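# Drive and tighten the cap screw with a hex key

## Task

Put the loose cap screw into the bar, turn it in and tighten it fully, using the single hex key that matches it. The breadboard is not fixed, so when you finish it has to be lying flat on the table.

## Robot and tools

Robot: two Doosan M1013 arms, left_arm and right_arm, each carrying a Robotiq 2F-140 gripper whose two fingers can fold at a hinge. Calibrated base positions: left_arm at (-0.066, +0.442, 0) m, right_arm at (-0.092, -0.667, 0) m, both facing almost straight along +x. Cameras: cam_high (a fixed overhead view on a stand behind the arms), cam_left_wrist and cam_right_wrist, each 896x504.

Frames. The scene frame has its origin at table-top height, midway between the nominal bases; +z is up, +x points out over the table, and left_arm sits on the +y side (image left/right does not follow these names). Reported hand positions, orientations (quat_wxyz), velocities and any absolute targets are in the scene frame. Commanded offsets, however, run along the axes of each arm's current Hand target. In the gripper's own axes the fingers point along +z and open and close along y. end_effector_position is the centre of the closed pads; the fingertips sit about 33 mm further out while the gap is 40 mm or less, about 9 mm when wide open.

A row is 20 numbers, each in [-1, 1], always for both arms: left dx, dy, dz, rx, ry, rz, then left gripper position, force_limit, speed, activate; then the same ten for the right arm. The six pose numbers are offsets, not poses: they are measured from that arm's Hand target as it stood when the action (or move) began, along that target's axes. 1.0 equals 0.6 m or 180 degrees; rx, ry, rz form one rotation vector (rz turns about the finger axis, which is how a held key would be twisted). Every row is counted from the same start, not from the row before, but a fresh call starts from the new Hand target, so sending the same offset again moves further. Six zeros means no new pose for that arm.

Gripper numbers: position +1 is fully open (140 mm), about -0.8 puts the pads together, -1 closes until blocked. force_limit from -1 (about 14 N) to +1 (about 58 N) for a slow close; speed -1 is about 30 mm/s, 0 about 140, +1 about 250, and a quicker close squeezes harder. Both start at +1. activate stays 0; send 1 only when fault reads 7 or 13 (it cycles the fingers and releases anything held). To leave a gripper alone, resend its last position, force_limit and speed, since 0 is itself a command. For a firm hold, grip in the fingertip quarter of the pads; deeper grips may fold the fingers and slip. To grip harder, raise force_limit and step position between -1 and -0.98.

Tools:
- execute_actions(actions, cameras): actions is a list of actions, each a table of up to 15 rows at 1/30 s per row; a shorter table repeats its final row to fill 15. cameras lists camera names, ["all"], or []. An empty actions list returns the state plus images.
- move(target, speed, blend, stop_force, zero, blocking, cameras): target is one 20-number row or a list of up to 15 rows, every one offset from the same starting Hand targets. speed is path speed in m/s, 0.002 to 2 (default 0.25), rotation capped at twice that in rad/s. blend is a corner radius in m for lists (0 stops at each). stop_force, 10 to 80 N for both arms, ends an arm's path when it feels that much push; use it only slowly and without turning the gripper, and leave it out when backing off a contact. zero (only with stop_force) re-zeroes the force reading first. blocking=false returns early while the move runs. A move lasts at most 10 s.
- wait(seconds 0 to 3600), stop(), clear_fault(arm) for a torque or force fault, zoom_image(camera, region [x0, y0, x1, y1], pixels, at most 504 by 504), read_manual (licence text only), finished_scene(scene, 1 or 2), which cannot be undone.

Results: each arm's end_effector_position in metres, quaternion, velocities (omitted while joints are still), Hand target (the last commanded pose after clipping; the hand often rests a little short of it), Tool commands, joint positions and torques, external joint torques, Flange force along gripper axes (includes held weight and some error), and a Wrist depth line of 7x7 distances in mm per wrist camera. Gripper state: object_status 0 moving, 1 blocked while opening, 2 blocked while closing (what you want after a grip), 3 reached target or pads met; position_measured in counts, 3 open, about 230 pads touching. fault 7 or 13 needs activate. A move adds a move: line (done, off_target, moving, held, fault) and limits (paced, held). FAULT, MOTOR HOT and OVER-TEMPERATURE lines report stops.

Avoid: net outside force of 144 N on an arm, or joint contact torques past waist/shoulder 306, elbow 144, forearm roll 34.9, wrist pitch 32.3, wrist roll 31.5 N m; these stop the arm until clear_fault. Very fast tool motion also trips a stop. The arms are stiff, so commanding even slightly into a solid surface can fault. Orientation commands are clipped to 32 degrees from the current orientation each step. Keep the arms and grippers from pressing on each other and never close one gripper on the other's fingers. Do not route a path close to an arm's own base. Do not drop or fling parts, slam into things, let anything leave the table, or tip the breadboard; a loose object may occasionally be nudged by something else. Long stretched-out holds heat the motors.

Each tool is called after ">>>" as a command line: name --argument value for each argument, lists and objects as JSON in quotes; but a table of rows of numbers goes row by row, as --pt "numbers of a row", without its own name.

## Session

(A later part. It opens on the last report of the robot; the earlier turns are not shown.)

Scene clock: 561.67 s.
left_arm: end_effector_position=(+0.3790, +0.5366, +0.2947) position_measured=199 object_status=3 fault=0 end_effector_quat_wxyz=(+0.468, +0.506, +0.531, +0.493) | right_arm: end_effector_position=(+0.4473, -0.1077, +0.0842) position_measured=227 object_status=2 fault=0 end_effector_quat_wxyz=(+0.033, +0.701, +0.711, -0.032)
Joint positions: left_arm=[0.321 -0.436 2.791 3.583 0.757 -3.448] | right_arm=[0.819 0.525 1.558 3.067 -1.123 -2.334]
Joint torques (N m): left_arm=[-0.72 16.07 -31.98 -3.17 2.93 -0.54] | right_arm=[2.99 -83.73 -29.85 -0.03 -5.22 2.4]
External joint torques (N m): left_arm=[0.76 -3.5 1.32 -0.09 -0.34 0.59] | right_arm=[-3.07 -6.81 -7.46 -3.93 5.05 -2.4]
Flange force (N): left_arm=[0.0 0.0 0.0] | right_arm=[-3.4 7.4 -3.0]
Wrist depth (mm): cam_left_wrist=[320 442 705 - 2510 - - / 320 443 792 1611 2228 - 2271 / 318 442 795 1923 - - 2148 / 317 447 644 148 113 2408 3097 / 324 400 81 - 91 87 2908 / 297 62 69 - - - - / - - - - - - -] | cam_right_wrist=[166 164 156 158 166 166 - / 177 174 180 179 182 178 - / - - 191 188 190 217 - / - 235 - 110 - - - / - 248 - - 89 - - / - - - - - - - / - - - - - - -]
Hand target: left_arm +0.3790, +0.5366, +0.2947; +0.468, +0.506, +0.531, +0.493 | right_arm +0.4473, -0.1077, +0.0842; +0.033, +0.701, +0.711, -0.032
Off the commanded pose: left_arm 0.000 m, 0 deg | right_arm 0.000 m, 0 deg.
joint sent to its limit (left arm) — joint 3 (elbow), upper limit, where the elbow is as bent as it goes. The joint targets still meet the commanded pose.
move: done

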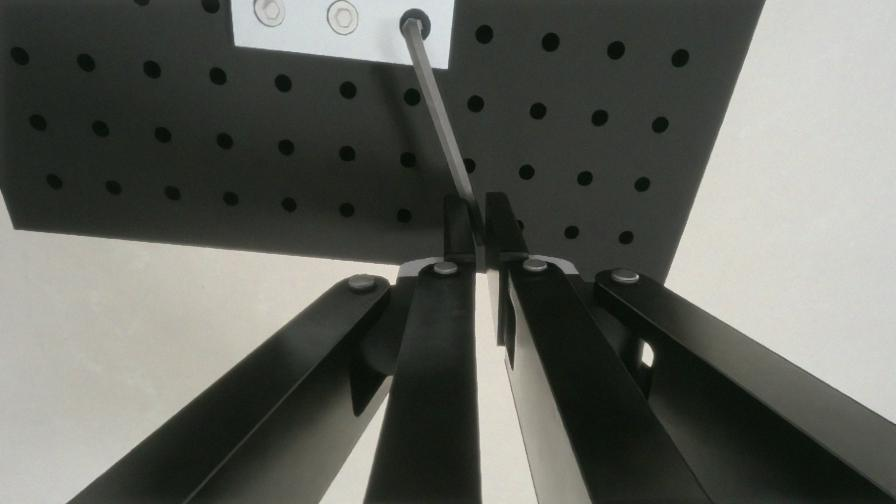

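>>> move --target '[0,0,0,0,0,0,-0.55,-0.3,-0.5,0,0.013,0.029,-0.0012,-0.0077,0,-0.083,-0.98,1,-0.6,0]' --speed 0.05 --cameras '["cam_right_wrist","cam_high"]'

>>> zoom_image --camera "cam_right_wrist" --region '[360, 0, 560, 240]'

Scene clock: 565.60 s.
left_arm: end_effector_position=(+0.3790, +0.5366, +0.2947) position_measured=199 object_status=3 fault=0 end_effector_quat_wxyz=(+0.468, +0.506, +0.531, +0.493) | right_arm: end_effector_position=(+0.4645, -0.0996, +0.0843) position_measured=227 object_status=2 fault=0 end_effector_quat_wxyz=(+0.037, +0.602, +0.797, -0.027)
Joint positions: left_arm=[0.321 -0.436 2.791 3.583 0.757 -3.448] | right_arm=[0.817 0.541 1.531 3.051 -1.115 -2.59]
Joint torques (N m): left_arm=[-0.48 15.61 -32.08 -3.17 2.91 -0.43] | right_arm=[5.68 -82.55 -49.76 0.29 8.34 1.88]
External joint torques (N m): left_arm=[0.43 -3.06 1.55 -0.07 -0.32 0.48] | right_arm=[-5.63 -9.85 11.98 -4.31 -8.46 -1.88]
Flange force (N): left_arm=[0.0 0.0 0.0] | right_arm=[-26.5 -24.9 -9.1]
Wrist depth (mm): cam_left_wrist=[319 437 774 - 2620 - - / 320 440 - 1806 2148 - 2315 / 316 443 795 1954 - 2361 - / 320 447 648 137 110 - - / 325 398 81 - 91 82 - / 298 62 69 - - - - / - - - - - - -] | cam_right_wrist=[166 169 169 162 165 165 186 / 180 - 178 178 175 176 - / 218 190 190 185 190 215 - / - - - 110 113 - - / - - - - 89 - 249 / - - - - - - - / - - - - - - -]
Hand target: left_arm +0.3790, +0.5366, +0.2947; +0.468, +0.506, +0.531, +0.493 | right_arm +0.4645, -0.0996, +0.0843; +0.037, +0.602, +0.797, -0.027
Off the commanded pose: left_arm 0.000 m, 0 deg | right_arm 0.000 m, 0 deg.
joint sent to its limit (left arm) — joint 3 (elbow), upper limit, where the elbow is as bent as it goes. The joint targets still meet the commanded pose.
move: done
Images, in order (width x height): cam_high 896x504, cam_right_wrist 896x504.

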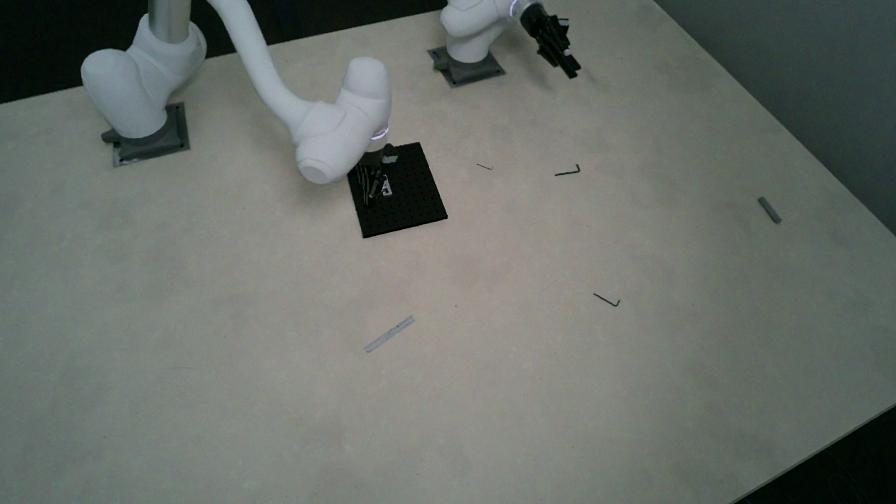

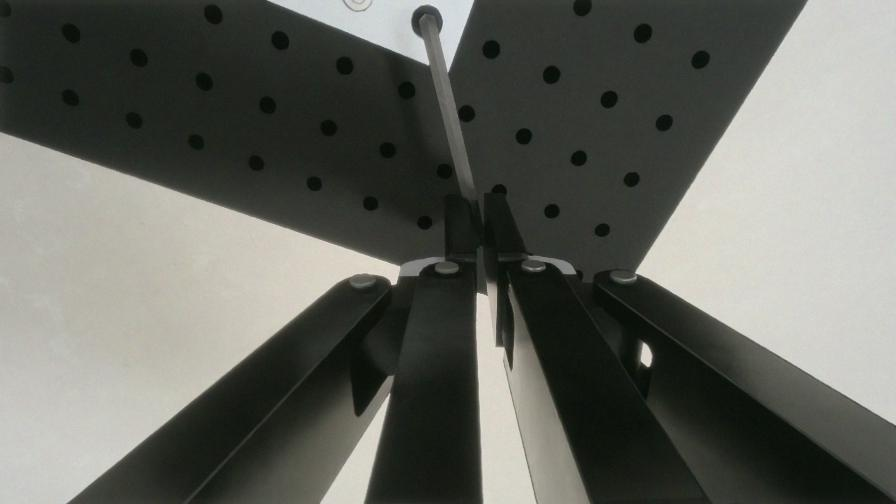

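Scaled by 2.100 from the camera's image (finer frame: 1280x720).

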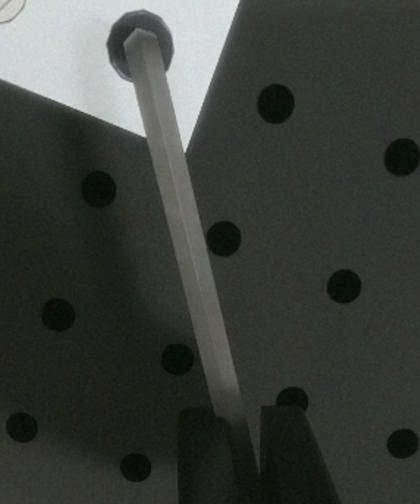

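>>> move --target '[0,0,0,0,0,0,-0.55,-0.3,-0.5,0,-0.002,-0.004,-0.002,0,0,0,-0.98,1,-0.6,0]' --speed 0.03 --cameras '["cam_right_wrist"]'

>>> zoom_image --camera "cam_right_wrist" --region '[380, 0, 480, 100]'

Scene clock: 566.83 s.
left_arm: end_effector_position=(+0.3790, +0.5366, +0.2947) position_measured=199 object_status=3 fault=0 end_effector_quat_wxyz=(+0.468, +0.506, +0.531, +0.493) | right_arm: end_effector_position=(+0.4626, -0.1012, +0.0856) position_measured=227 object_status=2 fault=0 end_effector_quat_wxyz=(+0.037, +0.602, +0.797, -0.027)
Joint positions: left_arm=[0.321 -0.436 2.791 3.583 0.757 -3.448] | right_arm=[0.817 0.536 1.536 3.051 -1.114 -2.59]
Joint torques (N m): left_arm=[-0.85 16.42 -32.22 -3.13 2.99 -0.51] | right_arm=[2.94 -88.38 -41.62 -0.8 0.43 1.73]
External joint torques (N m): left_arm=[0.83 -3.86 1.65 -0.12 -0.39 0.56] | right_arm=[-3.16 -3.15 4.22 -3.18 -0.56 -1.73]
Flange force (N): left_arm=[0.0 0.0 0.0] | right_arm=[-12.5 -8.7 1.0]
Wrist depth (mm): cam_left_wrist=[321 442 685 2271 2148 2129 - / 322 418 703 1656 2228 2187 - / 310 391 767 1715 2433 2564 - / 318 452 718 136 117 3668 2458 / 324 398 81 - 92 85 - / 300 62 69 - - - - / - - - - - - -] | cam_right_wrist=[170 170 165 163 167 166 - / 180 180 178 179 178 176 200 / 219 - 192 164 - 216 214 / - - - 130 198 233 232 / 260 - - - 89 243 253 / - - - - - - - / - - - - - - -]
Hand target: left_arm +0.3790, +0.5366, +0.2947; +0.468, +0.506, +0.531, +0.493 | right_arm +0.4625, -0.1013, +0.0856; +0.037, +0.602, +0.797, -0.027
Off the commanded pose: left_arm 0.000 m, 0 deg | right_arm 0.000 m, 0 deg.
joint sent to its limit (left arm) — joint 3 (elbow), upper limit, where the elbow is as bent as it goes. The joint targets still meet the commanded pose.
move: done

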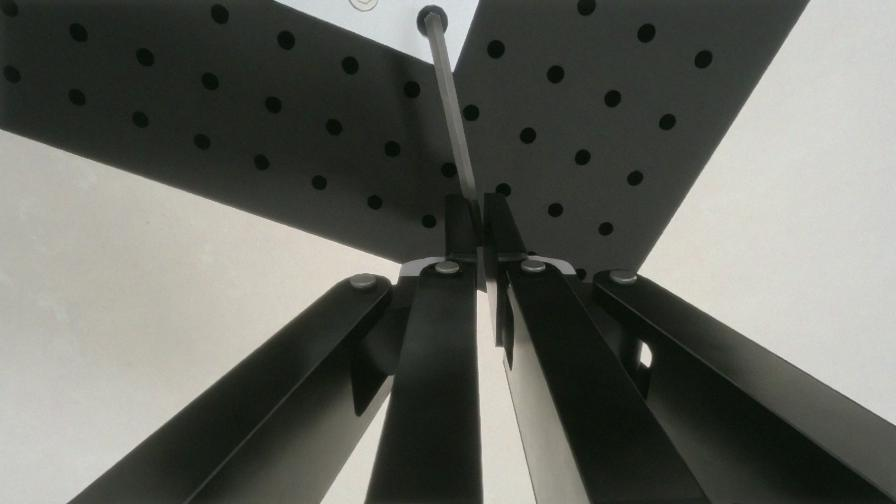

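Scaled by 5.040 from the camera's image (finer frame: 1280x720).

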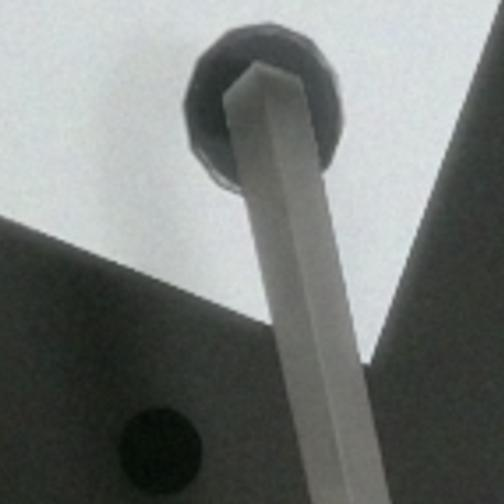

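>>> move --target '[-0.44,0.027,0.228,0.4676,-0.1463,-0.1124,-1,-0.3,-0.5,0,0,0,0,0,0,0,-0.98,1,-0.6,0]' --speed 0.35 --cameras '["all"]'

Scene clock: 572.40 s.
left_arm: end_effector_position=(+0.5297, +0.2799, +0.3001) position_measured=232 object_status=3 fault=0 end_effector_quat_wxyz=(+0.184, +0.683, +0.683, -0.182) | right_arm: end_effector_position=(+0.4625, -0.1013, +0.0856) position_measured=227 object_status=2 fault=0 end_effector_quat_wxyz=(+0.037, +0.602, +0.797, -0.027)
Joint positions: left_arm=[-0.079 0.105 1.795 2.59 -1.259 -3.015] | right_arm=[0.817 0.536 1.536 3.051 -1.114 -2.59]
Joint torques (N m): left_arm=[-0.63 -50.19 -41.51 -4.56 0.22 -0.6] | right_arm=[2.21 -88.64 -41.14 -1.01 0.23 1.73]
External joint torques (N m): left_arm=[0.66 -0.15 1.79 -0.09 -0.39 0.6] | right_arm=[-1.58 -3.78 3.19 -3.02 -0.34 -1.73]
Flange force (N): left_arm=[3.1 -3.3 0.8] | right_arm=[-10.3 -8.5 -0.2]
Wrist depth (mm): cam_left_wrist=[374 374 374 376 381 382 386 / 426 423 430 416 434 435 441 / 490 478 467 481 479 506 515 / 586 598 532 118 579 608 615 / 681 708 - 92 86 725 759 / 890 - 66 - - - - / - - - - - - -] | cam_right_wrist=[- 167 161 157 167 166 - / - - 182 - 177 177 - / 218 - 190 188 192 214 - / - 239 206 121 201 234 - / - - - - 89 246 - / - - - - - - - / - - - - - - -]
Hand target: left_arm +0.5297, +0.2798, +0.3001; +0.184, +0.683, +0.683, -0.182 | right_arm +0.4625, -0.1013, +0.0856; +0.037, +0.602, +0.797, -0.027
Off the commanded pose: left_arm 0.000 m, 0 deg | right_arm 0.000 m, 0 deg.
move: done

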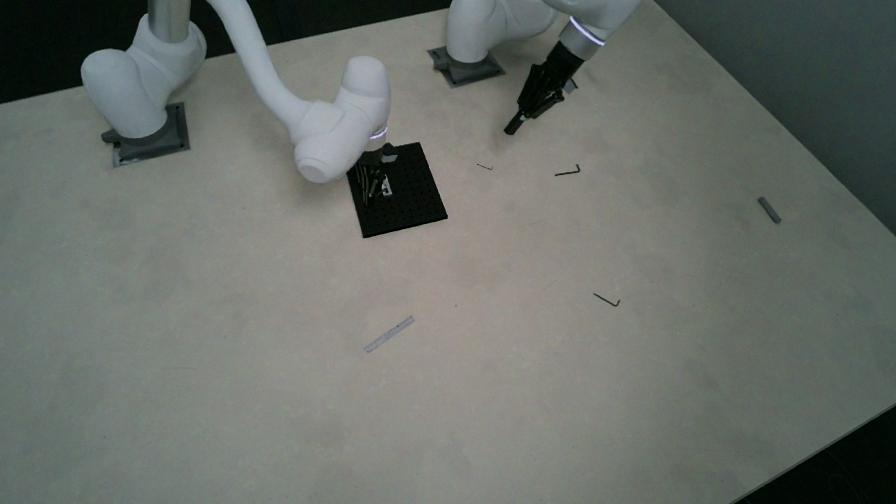

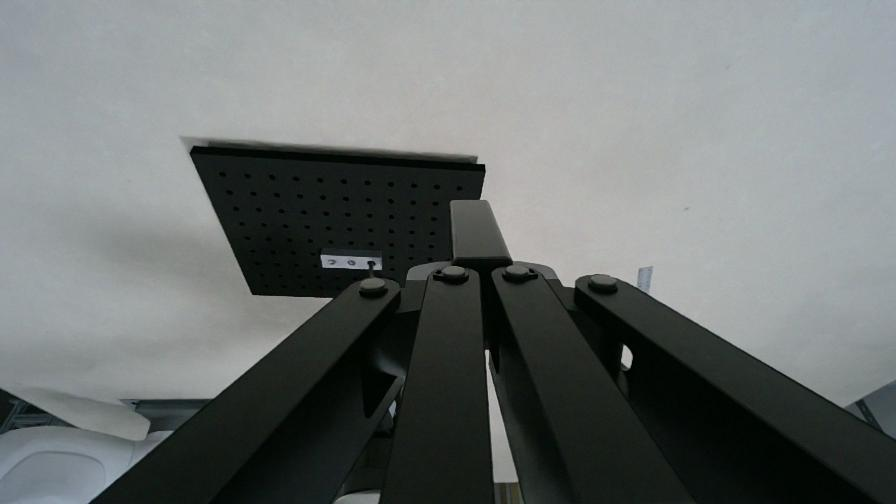

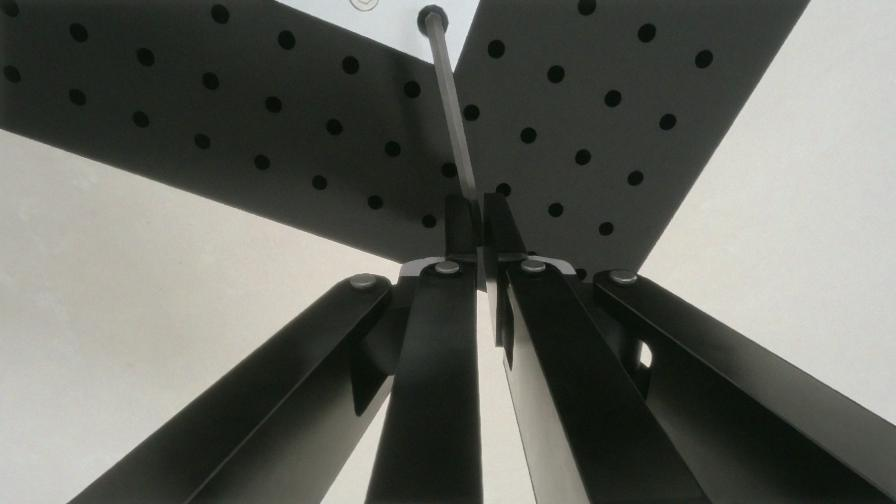

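>>> move --target '[-0.0665,-0.008,0.385,0,0,0,-1,-0.3,-0.5,0,0,0,0,0,0,0,-0.98,1,-0.6,0]' --speed 0.25

>>> move --target '[0,0,0.17,0,0,0,-1,-0.3,-0.5,0,0,0,0,0,0,0,-0.98,1,-0.6,0]' --speed 0.02 --stop_force 50 --cameras '["all"]'

Scene clock: 575.00 s.
left_arm: end_effector_position=(+0.5255, +0.1299, +0.1199) position_measured=232 object_status=3 fault=0 end_effector_quat_wxyz=(+0.184, +0.683, +0.683, -0.182) | right_arm: end_effector_position=(+0.4625, -0.1013, +0.0856) position_measured=227 object_status=2 fault=0 end_effector_quat_wxyz=(+0.037, +0.602, +0.797, -0.027)
Joint positions: left_arm=[-0.326 0.27 1.959 2.465 -0.866 -3.004] | right_arm=[0.817 0.536 1.536 3.051 -1.114 -2.59]
Joint torques (N m): left_arm=[-1.68 -61.31 -36.08 -3.58 0.23 -0.58] | right_arm=[2.5 -88.85 -41.23 -0.96 0.16 1.65]
External joint torques (N m): left_arm=[1.62 -0.74 1.3 -0.04 -0.41 0.58] | right_arm=[-2.42 -2.57 3.71 -3.03 -0.28 -1.65]
Flange force (N): left_arm=[4.1 -2.4 -1.7] | right_arm=[-10.7 -7.7 1.3]
Wrist depth (mm): cam_left_wrist=[201 202 201 201 202 203 203 / 218 224 230 229 231 231 232 / 234 234 235 234 269 269 269 / 280 280 281 125 309 322 323 / 395 332 - 92 86 365 403 / 519 - 66 - - - 501 / - - - - - - -] | cam_right_wrist=[- 171 168 157 167 166 - / - 179 183 179 177 177 199 / 222 - 189 186 198 - - / 241 - - - 199 235 234 / - 256 - - 89 - 256 / - - - - - - - / - - - - - - -]
Hand target: left_arm +0.5255, +0.1299, +0.1199; +0.184, +0.683, +0.683, -0.182 | right_arm +0.4625, -0.1013, +0.0856; +0.037, +0.602, +0.797, -0.027
Off the commanded pose: left_arm 0.000 m, 0 deg | right_arm 0.000 m, 0 deg.
move: done

Scene clock: 579.40 s.
left_arm: end_effector_position=(+0.5258, +0.0960, +0.0611) position_measured=232 object_status=3 fault=0 end_effector_quat_wxyz=(+0.184, +0.683, +0.683, -0.182) | right_arm: end_effector_position=(+0.4625, -0.1013, +0.0856) position_measured=227 object_status=2 fault=0 end_effector_quat_wxyz=(+0.037, +0.602, +0.797, -0.027)
Joint positions: left_arm=[-0.379 0.349 1.983 2.396 -0.761 -2.952] | right_arm=[0.817 0.536 1.536 3.051 -1.114 -2.59]
Joint torques (N m): left_arm=[-26.76 -21.72 -21.67 -6.54 3.5 -0.44] | right_arm=[2.92 -88.51 -41.47 -0.71 0.41 1.73]
External joint torques (N m): left_arm=[26.82 -45.41 -10.64 3.38 -3.75 0.44] | right_arm=[-2.73 -3.61 3.57 -3.32 -0.51 -1.73]
Flange force (N): left_arm=[12.2 -16.0 -88.4] | right_arm=[-11.7 -8.3 0.2]
Wrist depth (mm): cam_left_wrist=[145 144 145 145 145 145 146 / 164 164 164 165 165 165 166 / 159 163 165 168 180 193 193 / 190 190 191 125 214 230 232 / 235 236 - 92 85 262 287 / 308 62 65 - - - 360 / - - - - - - -] | cam_right_wrist=[169 169 155 163 167 168 - / - 180 - 180 178 178 200 / - 194 191 165 - 215 214 / - 237 204 130 - 227 232 / - - - - 89 - - / 281 - - - - - - / - - - - - - -]
Hand target: left_arm +0.5257, +0.0959, +0.0611; +0.184, +0.683, +0.683, -0.182 (not the last commanded pose) | right_arm +0.4625, -0.1013, +0.0856; +0.037, +0.602, +0.797, -0.027
Off the commanded pose: left_arm 0.034 m, 0 deg | right_arm 0.000 m, 0 deg.
move: contact (left_arm)

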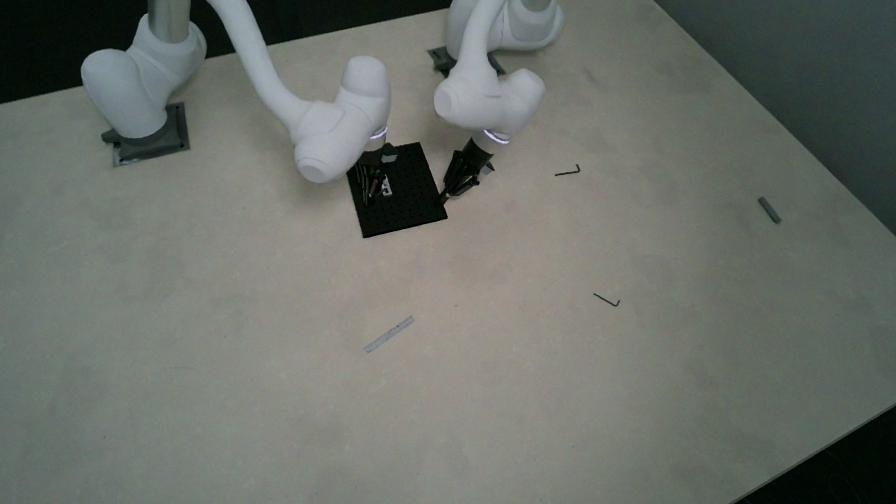

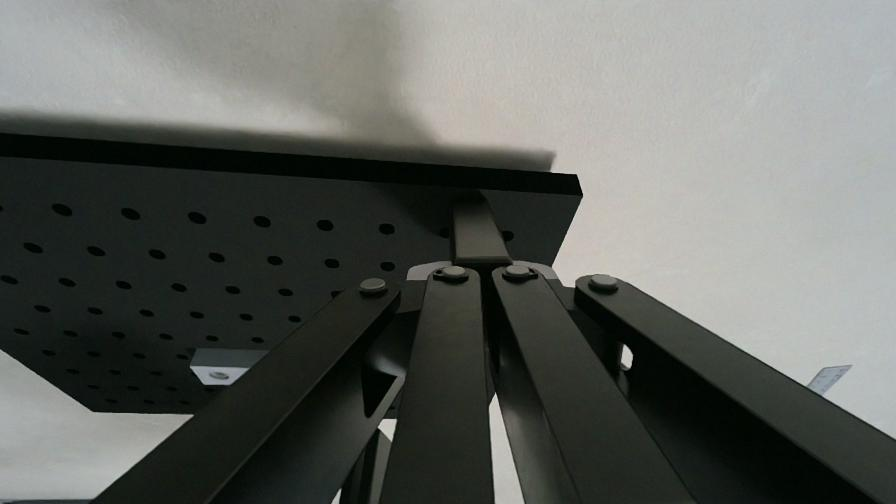

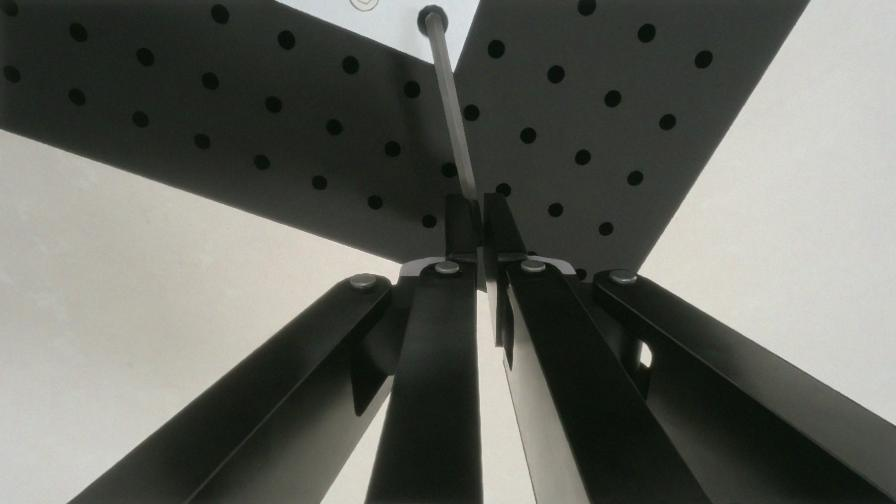

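>>> move --target '[0,0,-0.001,0,0,0,-1,-0.3,-0.5,0,0.0002,0,0.0022,0,0,0,-0.98,1,-0.6,0]' --speed 0.01

>>> move --target '[0,0,0,0,0,0,-1,-0.3,-0.5,0,-0.0025,-0.0207,0.0003,0.0051,0,0.0553,-0.98,1,-0.6,0]' --speed 0.03 --cameras '["all"]'

>>> zoom_image --camera "cam_right_wrist" --region '[380, 0, 480, 100]'

Scene clock: 580.77 s.
left_arm: end_effector_position=(+0.5256, +0.0962, +0.0615) position_measured=232 object_status=3 fault=0 end_effector_quat_wxyz=(+0.184, +0.683, +0.683, -0.182) | right_arm: end_effector_position=(+0.4625, -0.1013, +0.0843) position_measured=227 object_status=2 fault=0 end_effector_quat_wxyz=(+0.037, +0.602, +0.797, -0.027)
Joint positions: left_arm=[-0.379 0.349 1.983 2.396 -0.762 -2.953] | right_arm=[0.817 0.537 1.537 3.051 -1.112 -2.59]
Joint torques (N m): left_arm=[-16.6 -39.74 -27.43 -5.27 2.13 -0.45] | right_arm=[5.42 -78.16 -38.12 0.33 2.67 1.74]
External joint torques (N m): left_arm=[16.59 -27.66 -5 2.1 -2.39 0.45] | right_arm=[-5.38 -13.59 0.54 -4.33 -2.79 -1.74]
Flange force (N): left_arm=[9.3 -12.3 -53.7] | right_arm=[-18.3 -11.0 -12.8]
Wrist depth (mm): cam_left_wrist=[145 145 145 145 145 146 146 / 164 165 165 165 165 165 167 / 158 164 164 169 181 194 194 / 190 190 191 125 214 231 232 / 236 225 - 92 86 262 289 / 310 62 65 - - - 360 / - - - - - - -] | cam_right_wrist=[- - 158 156 167 166 188 / - 181 - - 175 169 199 / - 191 194 188 - 189 - / - 235 - 118 - - - / - - - - 89 - 251 / - - - - - - - / - - - - - - -]
Hand target: left_arm +0.5257, +0.0962, +0.0616; +0.184, +0.683, +0.683, -0.182 | right_arm +0.4625, -0.1013, +0.0842; +0.037, +0.602, +0.797, -0.027
Off the commanded pose: left_arm 0.000 m, 0 deg | right_arm 0.000 m, 0 deg.
move: done

Scene clock: 583.93 s.
left_arm: end_effector_position=(+0.5257, +0.0962, +0.0616) position_measured=232 object_status=3 fault=0 end_effector_quat_wxyz=(+0.184, +0.683, +0.683, -0.182) | right_arm: end_effector_position=(+0.4510, -0.1062, +0.0842) position_measured=227 object_status=2 fault=0 end_effector_quat_wxyz=(+0.035, +0.669, +0.741, -0.030)
Joint positions: left_arm=[-0.379 0.349 1.983 2.396 -0.762 -2.953] | right_arm=[0.819 0.527 1.554 3.061 -1.119 -2.418]
Joint torques (N m): left_arm=[-13.34 -42.86 -28.57 -4.86 2.5 -0.41] | right_arm=[3.42 -82.22 -31.62 -0.2 -3.49 2.06]
External joint torques (N m): left_arm=[13.32 -24.5 -3.81 1.7 -2.75 0.41] | right_arm=[-3.43 -8.8 -5.97 -3.8 3.35 -2.06]
Flange force (N): left_arm=[7.0 -12.5 -47.1] | right_arm=[-7.3 3.5 -5.7]
Wrist depth (mm): cam_left_wrist=[144 145 145 145 145 146 146 / 164 165 165 165 165 166 162 / 159 163 165 169 182 194 194 / 189 190 191 136 214 232 233 / 235 226 - 92 86 263 291 / 312 62 65 - - - 360 / - - - - - - -] | cam_right_wrist=[166 166 154 160 165 166 - / 177 177 - - - 177 - / 190 - - 156 190 - 215 / 239 241 - 130 198 238 - / 253 248 - - 89 - - / 271 - - - - - - / - - - - - - -]
Hand target: left_arm +0.5257, +0.0962, +0.0616; +0.184, +0.683, +0.683, -0.182 | right_arm +0.4510, -0.1062, +0.0842; +0.035, +0.669, +0.741, -0.030
Off the commanded pose: left_arm 0.000 m, 0 deg | right_arm 0.000 m, 0 deg.
move: done

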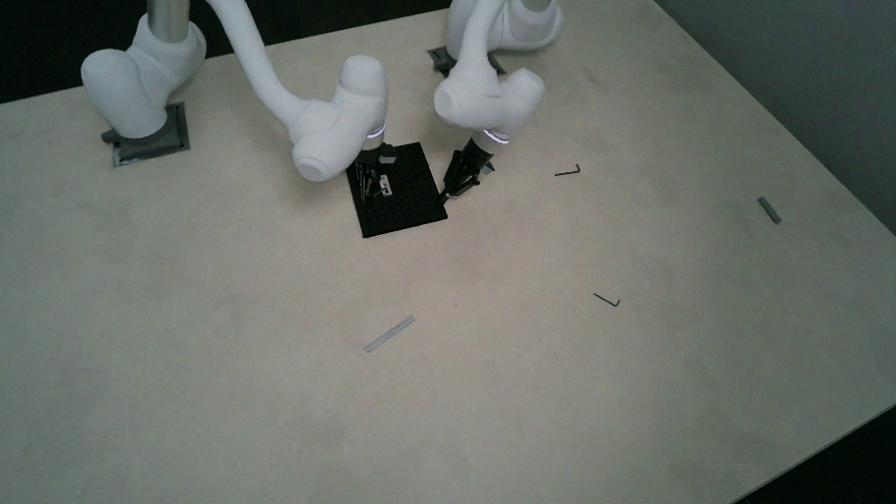

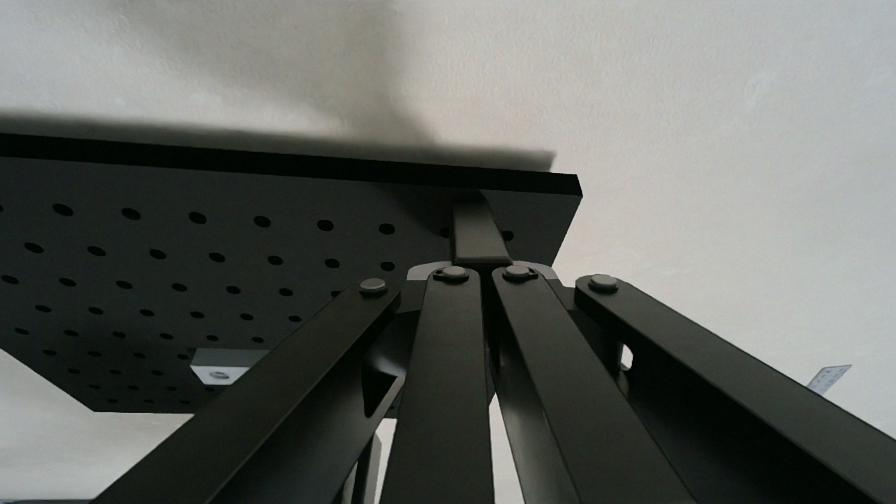

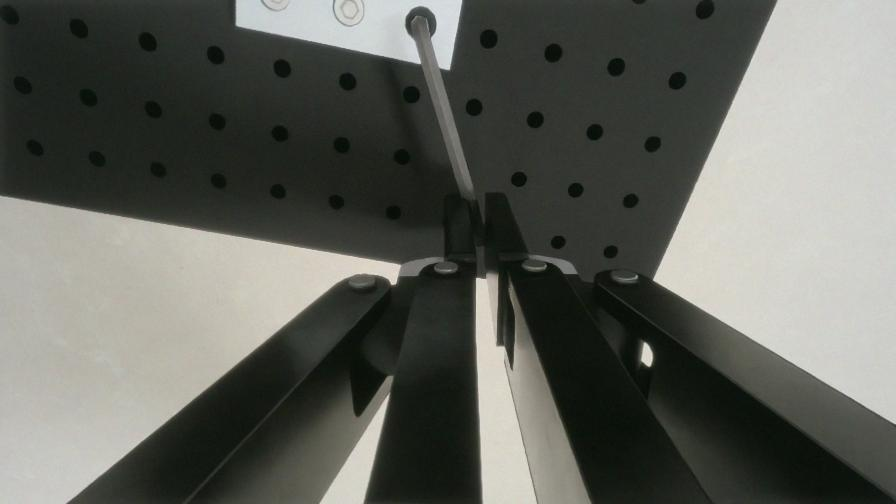

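Scaled by 5.040 from the camera's image (finer frame: 1280x720).

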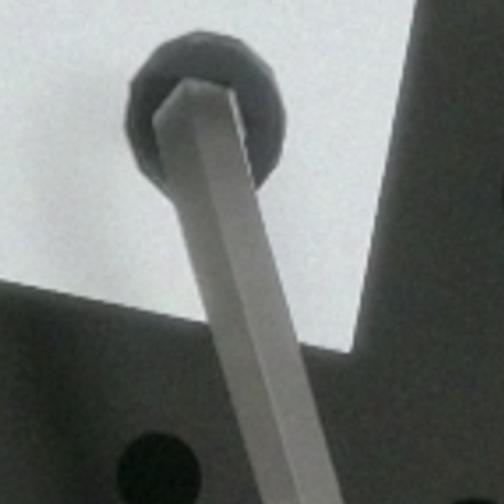

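>>> move --target '[0,0,0,0,0,0,-1,-0.3,-0.5,0,-0.0037,-0.021,0.0003,0.0051,0,0.0553,-0.98,1,-0.6,0]' --speed 0.03 --cameras '["cam_right_wrist"]'

>>> zoom_image --camera "cam_right_wrist" --region '[380, 0, 520, 240]'

Scene clock: 588.67 s.
left_arm: end_effector_position=(+0.5257, +0.0962, +0.0616) position_measured=232 object_status=3 fault=0 end_effector_quat_wxyz=(+0.184, +0.683, +0.683, -0.182) | right_arm: end_effector_position=(+0.4387, -0.1097, +0.0842) position_measured=227 object_status=2 fault=0 end_effector_quat_wxyz=(+0.032, +0.732, +0.680, -0.033)
Joint positions: left_arm=[-0.379 0.349 1.983 2.396 -0.762 -2.953] | right_arm=[0.823 0.517 1.57 3.074 -1.124 -2.246]
Joint torques (N m): left_arm=[-13.31 -43.67 -28.44 -4.91 2.41 -0.46] | right_arm=[7.54 -81.67 -30.44 1.84 -4.2 2.14]
External joint torques (N m): left_arm=[13.37 -23.7 -3.97 1.75 -2.66 0.46] | right_arm=[-7.47 -8.08 -6.93 -5.8 4.04 -2.14]
Flange force (N): left_arm=[7.2 -11.2 -46.1] | right_arm=[-8.1 10.4 -4.6]
Wrist depth (mm): cam_left_wrist=[145 145 145 145 145 146 146 / 164 164 165 165 166 166 166 / 159 163 165 168 181 193 193 / 190 190 191 136 214 231 232 / 235 227 - 92 86 263 289 / 310 62 65 - - - 360 / - - - - - - -] | cam_right_wrist=[- 164 154 158 166 165 - / 180 175 178 176 178 179 201 / 190 - 192 185 190 191 - / - 194 - 120 202 230 229 / - - - - 89 - 249 / - - - - - - - / - - - - - - -]
Hand target: left_arm +0.5257, +0.0962, +0.0616; +0.184, +0.683, +0.683, -0.182 | right_arm +0.4387, -0.1097, +0.0842; +0.032, +0.732, +0.680, -0.033
Off the commanded pose: left_arm 0.000 m, 0 deg | right_arm 0.000 m, 0 deg.
move: done

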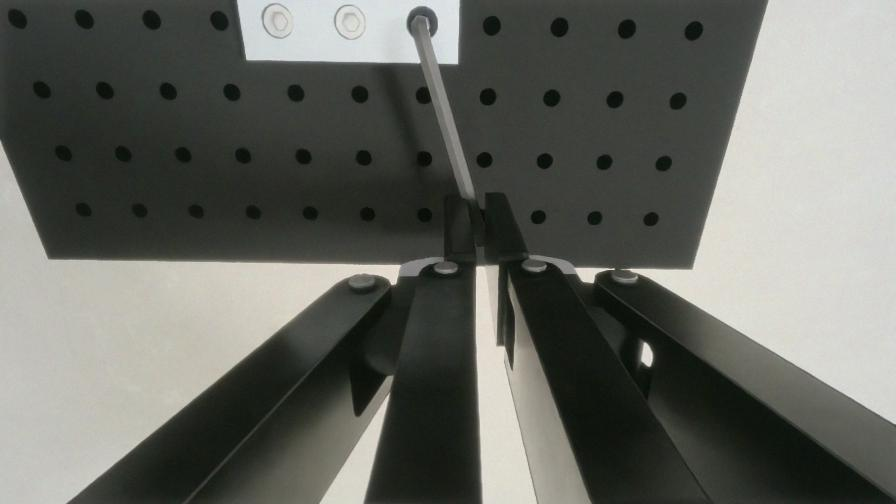

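Scaled by 2.100 from the camera's image (finer frame: 1280x720).

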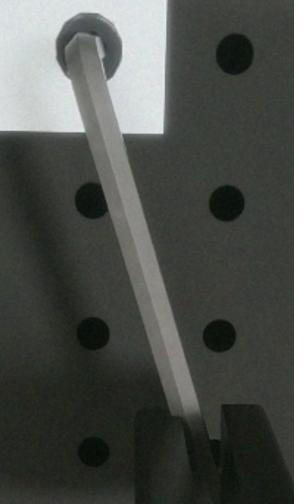

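>>> zoom_image --camera "cam_right_wrist" --region '[400, 0, 450, 50]'

Scaled by 10.080 from the camera's image (finer frame: 1280x720).

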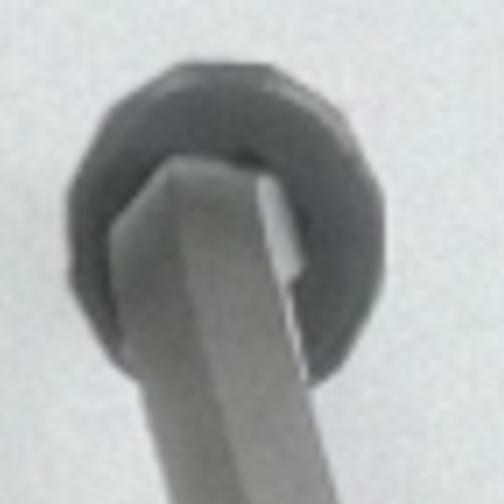

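>>> move --pt "0 0 0 0 0 0 -1 -0.3 -0.5 0 0.0048 0.0163 -0.0004 -0.0041 0 -0.0443 -0.98 1 -0.6 0" --pt "0 0 0 0 0 0 -1 -0.3 -0.5 0 0.0025 0.0163 -0.0253 -0.0041 0 -0.0443 -0.98 1 -0.6 0" --pt "0 0 0 0 0 0 -1 -0.3 -0.5 0 0.0025 0.0463 -0.0253 -0.0041 0 -0.0443 -0.98 1 -0.6 0" --speed 0.05 --cameras '["cam_right_wrist"]'

>>> zoom_image --camera "cam_right_wrist" --region '[360, 0, 500, 140]'

Scene clock: 594.57 s.
left_arm: end_effector_position=(+0.5257, +0.0962, +0.0616) position_measured=232 object_status=3 fault=0 end_effector_quat_wxyz=(+0.184, +0.683, +0.683, -0.182) | right_arm: end_effector_position=(+0.4665, -0.1088, +0.0992) position_measured=227 object_status=2 fault=0 end_effector_quat_wxyz=(+0.034, +0.682, +0.730, -0.031)
Joint positions: left_arm=[-0.379 0.349 1.983 2.396 -0.762 -2.953] | right_arm=[0.803 0.529 1.52 3.063 -1.152 -2.403]
Joint torques (N m): left_arm=[-0.75 -66.71 -33.76 -3.09 0 -0.59] | right_arm=[-9.07 -101.58 -52.23 -5.78 1.46 1.83]
External joint torques (N m): left_arm=[0.84 -0.38 1.36 -0.08 -0.24 0.59] | right_arm=[9.5 9.81 14.01 1.73 -1.6 -1.83]
Flange force (N): left_arm=[3.3 -2.5 -0.5] | right_arm=[-2.6 -18.9 16.0]
Wrist depth (mm): cam_left_wrist=[144 144 144 145 145 146 146 / 164 164 164 170 165 166 166 / 163 164 168 171 181 193 194 / 185 187 187 136 189 230 233 / 223 216 - 92 86 275 289 / 279 62 65 - - - 362 / - - - - - - -] | cam_right_wrist=[171 - 161 161 171 171 - / - 181 181 - 181 182 214 / 192 189 192 158 195 - - / - - 202 130 - - 246 / - 269 - - 89 264 - / - - - - - - - / - - - - - - -]
Hand target: left_arm +0.5257, +0.0962, +0.0616; +0.184, +0.683, +0.683, -0.182 | right_arm +0.4666, -0.1088, +0.0992; +0.034, +0.682, +0.730, -0.031
Off the commanded pose: left_arm 0.000 m, 0 deg | right_arm 0.000 m, 0 deg.
move: done

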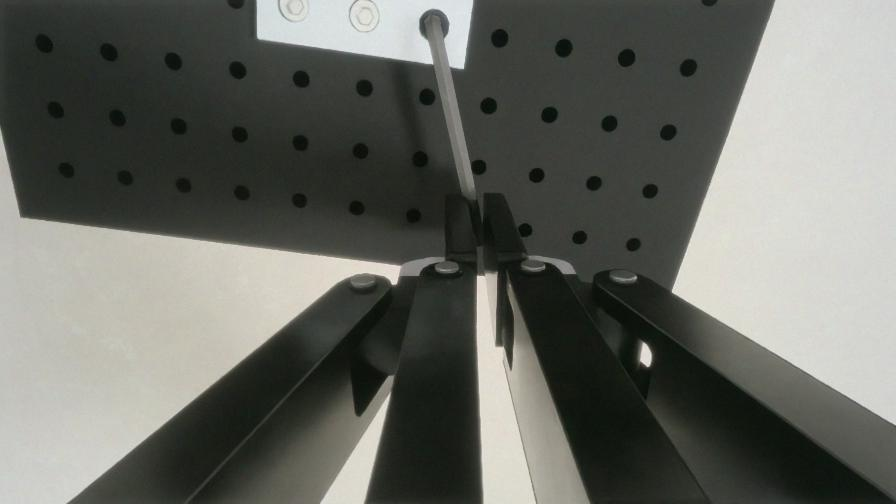

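Scaled by 3.600 from the camera's image (finer frame: 1280x720).

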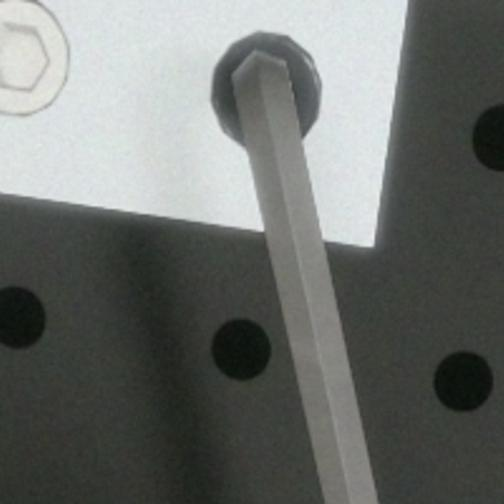

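>>> move --pt "0 0 0 0 0 0 -1 -0.3 -0.5 0 0.0023 0 0.0245 0 0 0 -0.98 1 -0.6 0" --speed 0.05 --cameras '["all"]'

>>> zoom_image --camera "cam_high" --region '[320, 120, 520, 260]'

Scene clock: 595.70 s.
left_arm: end_effector_position=(+0.5258, +0.0962, +0.0617) position_measured=232 object_status=3 fault=0 end_effector_quat_wxyz=(+0.184, +0.683, +0.683, -0.182) | right_arm: end_effector_position=(+0.4667, -0.1088, +0.0846) position_measured=227 object_status=2 fault=0 end_effector_quat_wxyz=(+0.034, +0.682, +0.730, -0.031)
Joint positions: left_arm=[-0.379 0.349 1.983 2.396 -0.762 -2.953] | right_arm=[0.802 0.54 1.531 3.063 -1.129 -2.401]
Joint torques (N m): left_arm=[1.63 -54.2 -23.72 -0.14 0.28 -0.54] | right_arm=[5.11 -72.42 -51.39 0.4 13.15 2.01]
External joint torques (N m): left_arm=[-1.59 -13.07 -8.65 -3.02 -0.53 0.54] | right_arm=[-4.95 -20.03 13.54 -4.42 -13.29 -2.01]
Flange force (N): left_arm=[-9.9 -2.0 -14.0] | right_arm=[-40.6 -30.0 -22.0]
Wrist depth (mm): cam_left_wrist=[144 144 145 145 146 146 147 / 164 165 165 165 166 166 167 / 163 164 167 171 181 194 195 / 189 190 190 137 191 232 234 / 234 236 - 92 86 263 291 / 348 62 65 - - - 365 / - - - - - - -] | cam_right_wrist=[167 - 157 156 164 166 186 / - 183 - - - 182 197 / - 185 - 166 193 213 - / - 236 - 110 199 231 - / 254 - - - 89 248 253 / - - - - - - - / - - - - - - -]
Hand target: left_arm +0.5257, +0.0962, +0.0616; +0.184, +0.683, +0.683, -0.182 | right_arm +0.4666, -0.1088, +0.0845; +0.034, +0.682, +0.730, -0.031
Off the commanded pose: left_arm 0.000 m, 0 deg | right_arm 0.000 m, 0 deg.
move: done

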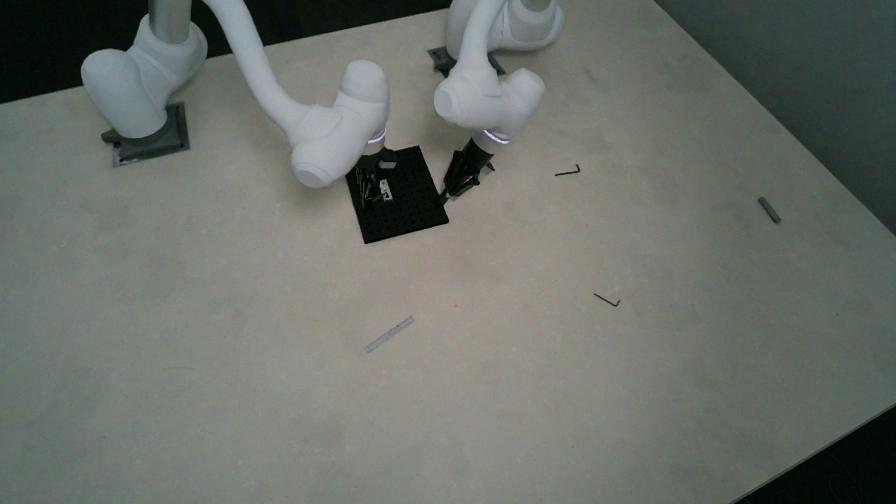

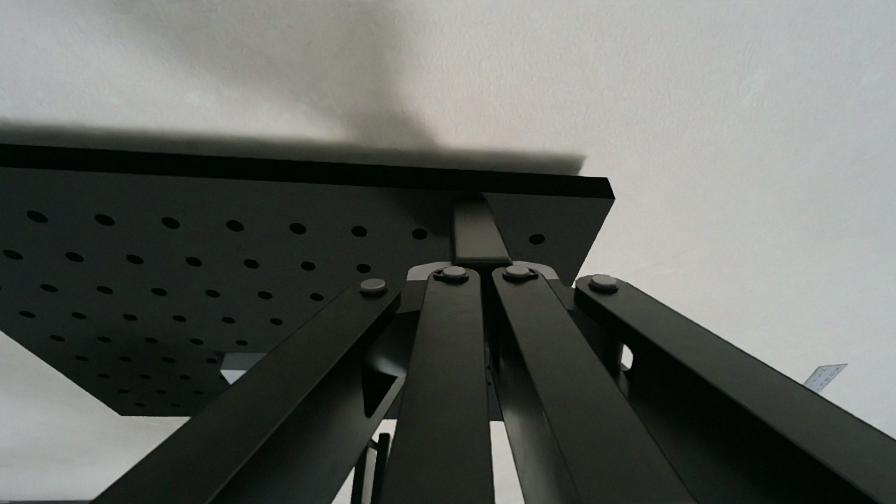

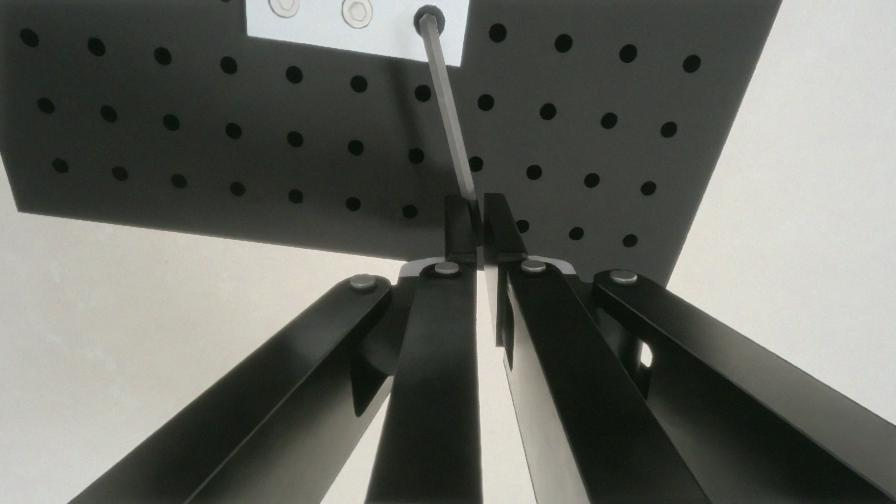

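Scaled by 2.520 from the camera's image (finer frame: 1280x720).

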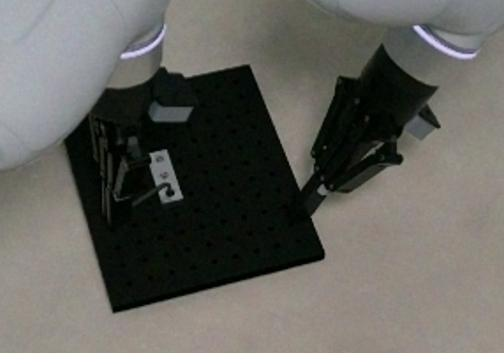

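>>> move --target '[0,0,0,0,0,0,-1,-0.3,-0.5,0,-0.0025,-0.004,-0.003,0,0,0,-0.98,1,-0.6,0]' --speed 0.02 --cameras '["cam_right_wrist"]'

>>> zoom_image --camera "cam_right_wrist" --region '[400, 0, 470, 70]'

Scene clock: 596.93 s.
left_arm: end_effector_position=(+0.5257, +0.0962, +0.0616) position_measured=232 object_status=3 fault=0 end_effector_quat_wxyz=(+0.184, +0.683, +0.683, -0.182) | right_arm: end_effector_position=(+0.4644, -0.1102, +0.0863) position_measured=227 object_status=2 fault=0 end_effector_quat_wxyz=(+0.034, +0.682, +0.730, -0.031) end_effector_velocity=(+0.001, -0.002, +0.002) end_effector_angular_velocity=(-0.002, +0.001, -0.002)
Joint positions: left_arm=[-0.379 0.349 1.983 2.396 -0.762 -2.953] | right_arm=[0.803 0.535 1.536 3.063 -1.129 -2.401]
Joint velocities: left_arm=[within noise] | right_arm=[-0.003 -0.002 -0.001 0 -0.005 -0.001]
Joint torques (N m): left_arm=[2.3 -51.38 -22.73 0.5 0.98 -0.57] | right_arm=[4.62 -94.57 -43.7 -0.25 -0.6 1.74]
External joint torques (N m): left_arm=[-2.4 -15.79 -9.64 -3.66 -1.24 0.57] | right_arm=[-4.42 2.89 6 -3.75 0.45 -1.74]
Flange force (N): left_arm=[-12.2 -3.8 -17.3] | right_arm=[-12.3 -2.4 8.7]
Wrist depth (mm): cam_left_wrist=[144 144 144 145 146 146 146 / 165 164 165 166 166 167 167 / 164 164 167 170 181 194 195 / 188 190 190 137 193 233 233 / 234 235 - 92 86 265 290 / 347 62 65 - - - 363 / - - - - - - -] | cam_right_wrist=[- 167 158 157 167 170 - / 180 - 179 - 177 181 206 / - - 191 191 - - 218 / - - 205 118 113 237 234 / - - - - 89 249 252 / 284 - - - - - - / - - - - - - -]
Hand target: left_arm +0.5257, +0.0962, +0.0616; +0.184, +0.683, +0.683, -0.182 | right_arm +0.4643, -0.1103, +0.0864; +0.034, +0.682, +0.730, -0.031
Off the commanded pose: left_arm 0.000 m, 0 deg | right_arm 0.000 m, 0 deg.
move: done

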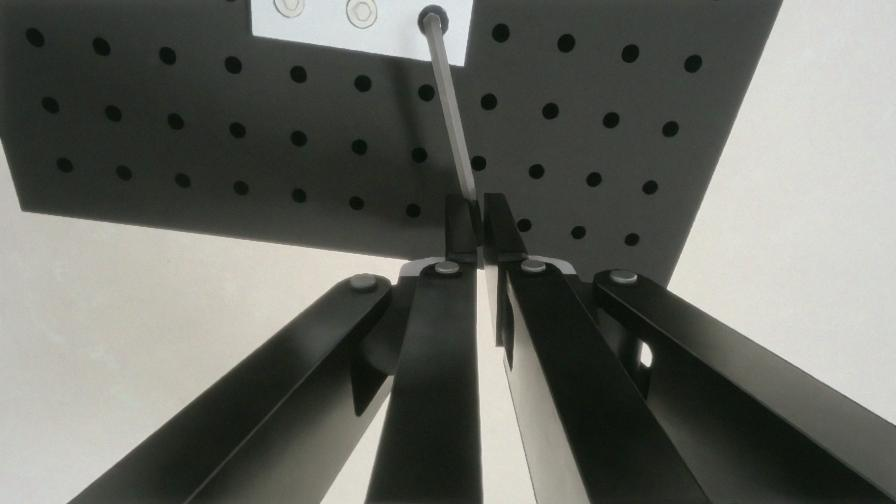

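Scaled by 7.200 from the camera's image (finer frame: 1280x720).

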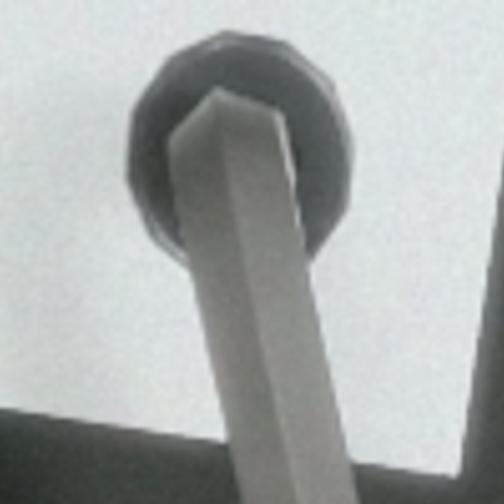

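>>> move --target '[0,0,0,0,0,0,-1,-0.3,-0.5,0,0.0065,0.0202,0.0007,-0.0051,0,-0.0553,-0.98,1,-0.6,0]' --speed 0.03 --cameras '["cam_right_wrist"]'

Scene clock: 600.93 s.
left_arm: end_effector_position=(+0.5257, +0.0962, +0.0616) position_measured=232 object_status=3 fault=0 end_effector_quat_wxyz=(+0.184, +0.683, +0.683, -0.182) | right_arm: end_effector_position=(+0.4761, -0.1056, +0.0856) position_measured=227 object_status=2 fault=0 end_effector_quat_wxyz=(+0.037, +0.616, +0.786, -0.028)
Joint positions: left_arm=[-0.379 0.349 1.983 2.396 -0.762 -2.953] | right_arm=[0.801 0.546 1.52 3.052 -1.122 -2.573]
Joint torques (N m): left_arm=[1.12 -52.2 -23.21 0.05 0.6 -0.57] | right_arm=[5.64 -82.43 -48.21 0.18 7.6 1.75]
External joint torques (N m): left_arm=[-1.27 -14.94 -9.2 -3.21 -0.85 0.57] | right_arm=[-5.84 -10.94 10.07 -4.24 -7.71 -1.75]
Flange force (N): left_arm=[-10.3 -3.0 -16.9] | right_arm=[-26.0 -22.6 -10.1]
Wrist depth (mm): cam_left_wrist=[144 144 145 145 145 146 146 / 164 164 165 166 165 166 167 / 164 164 167 171 181 194 195 / 189 190 190 136 192 232 233 / 234 235 - 92 86 264 291 / 347 62 65 - - - 362 / - - - - - - -] | cam_right_wrist=[- - - 163 166 168 - / - 179 177 - 177 176 - / - - - 162 193 - - / - - - 131 113 - 235 / - 255 - - 89 - - / - - - - - - - / - - - - - - -]
Hand target: left_arm +0.5257, +0.0962, +0.0616; +0.184, +0.683, +0.683, -0.182 | right_arm +0.4761, -0.1056, +0.0856; +0.037, +0.616, +0.786, -0.028
Off the commanded pose: left_arm 0.000 m, 0 deg | right_arm 0.000 m, 0 deg.
move: done

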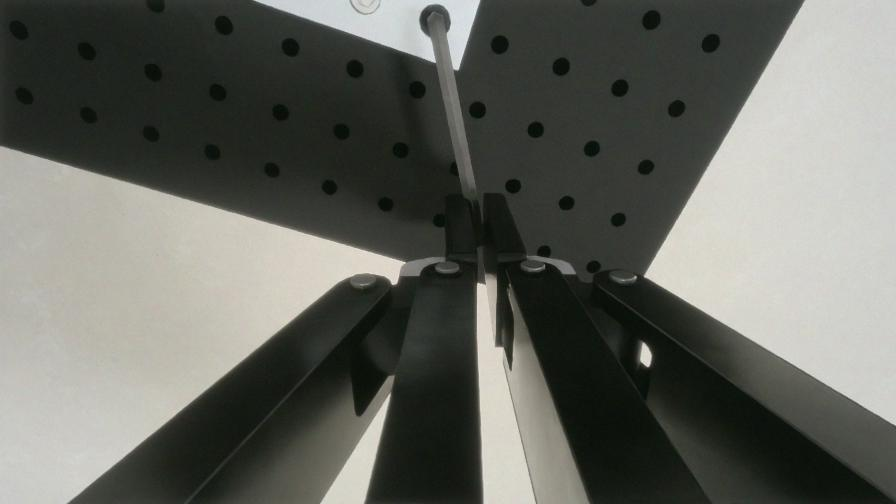

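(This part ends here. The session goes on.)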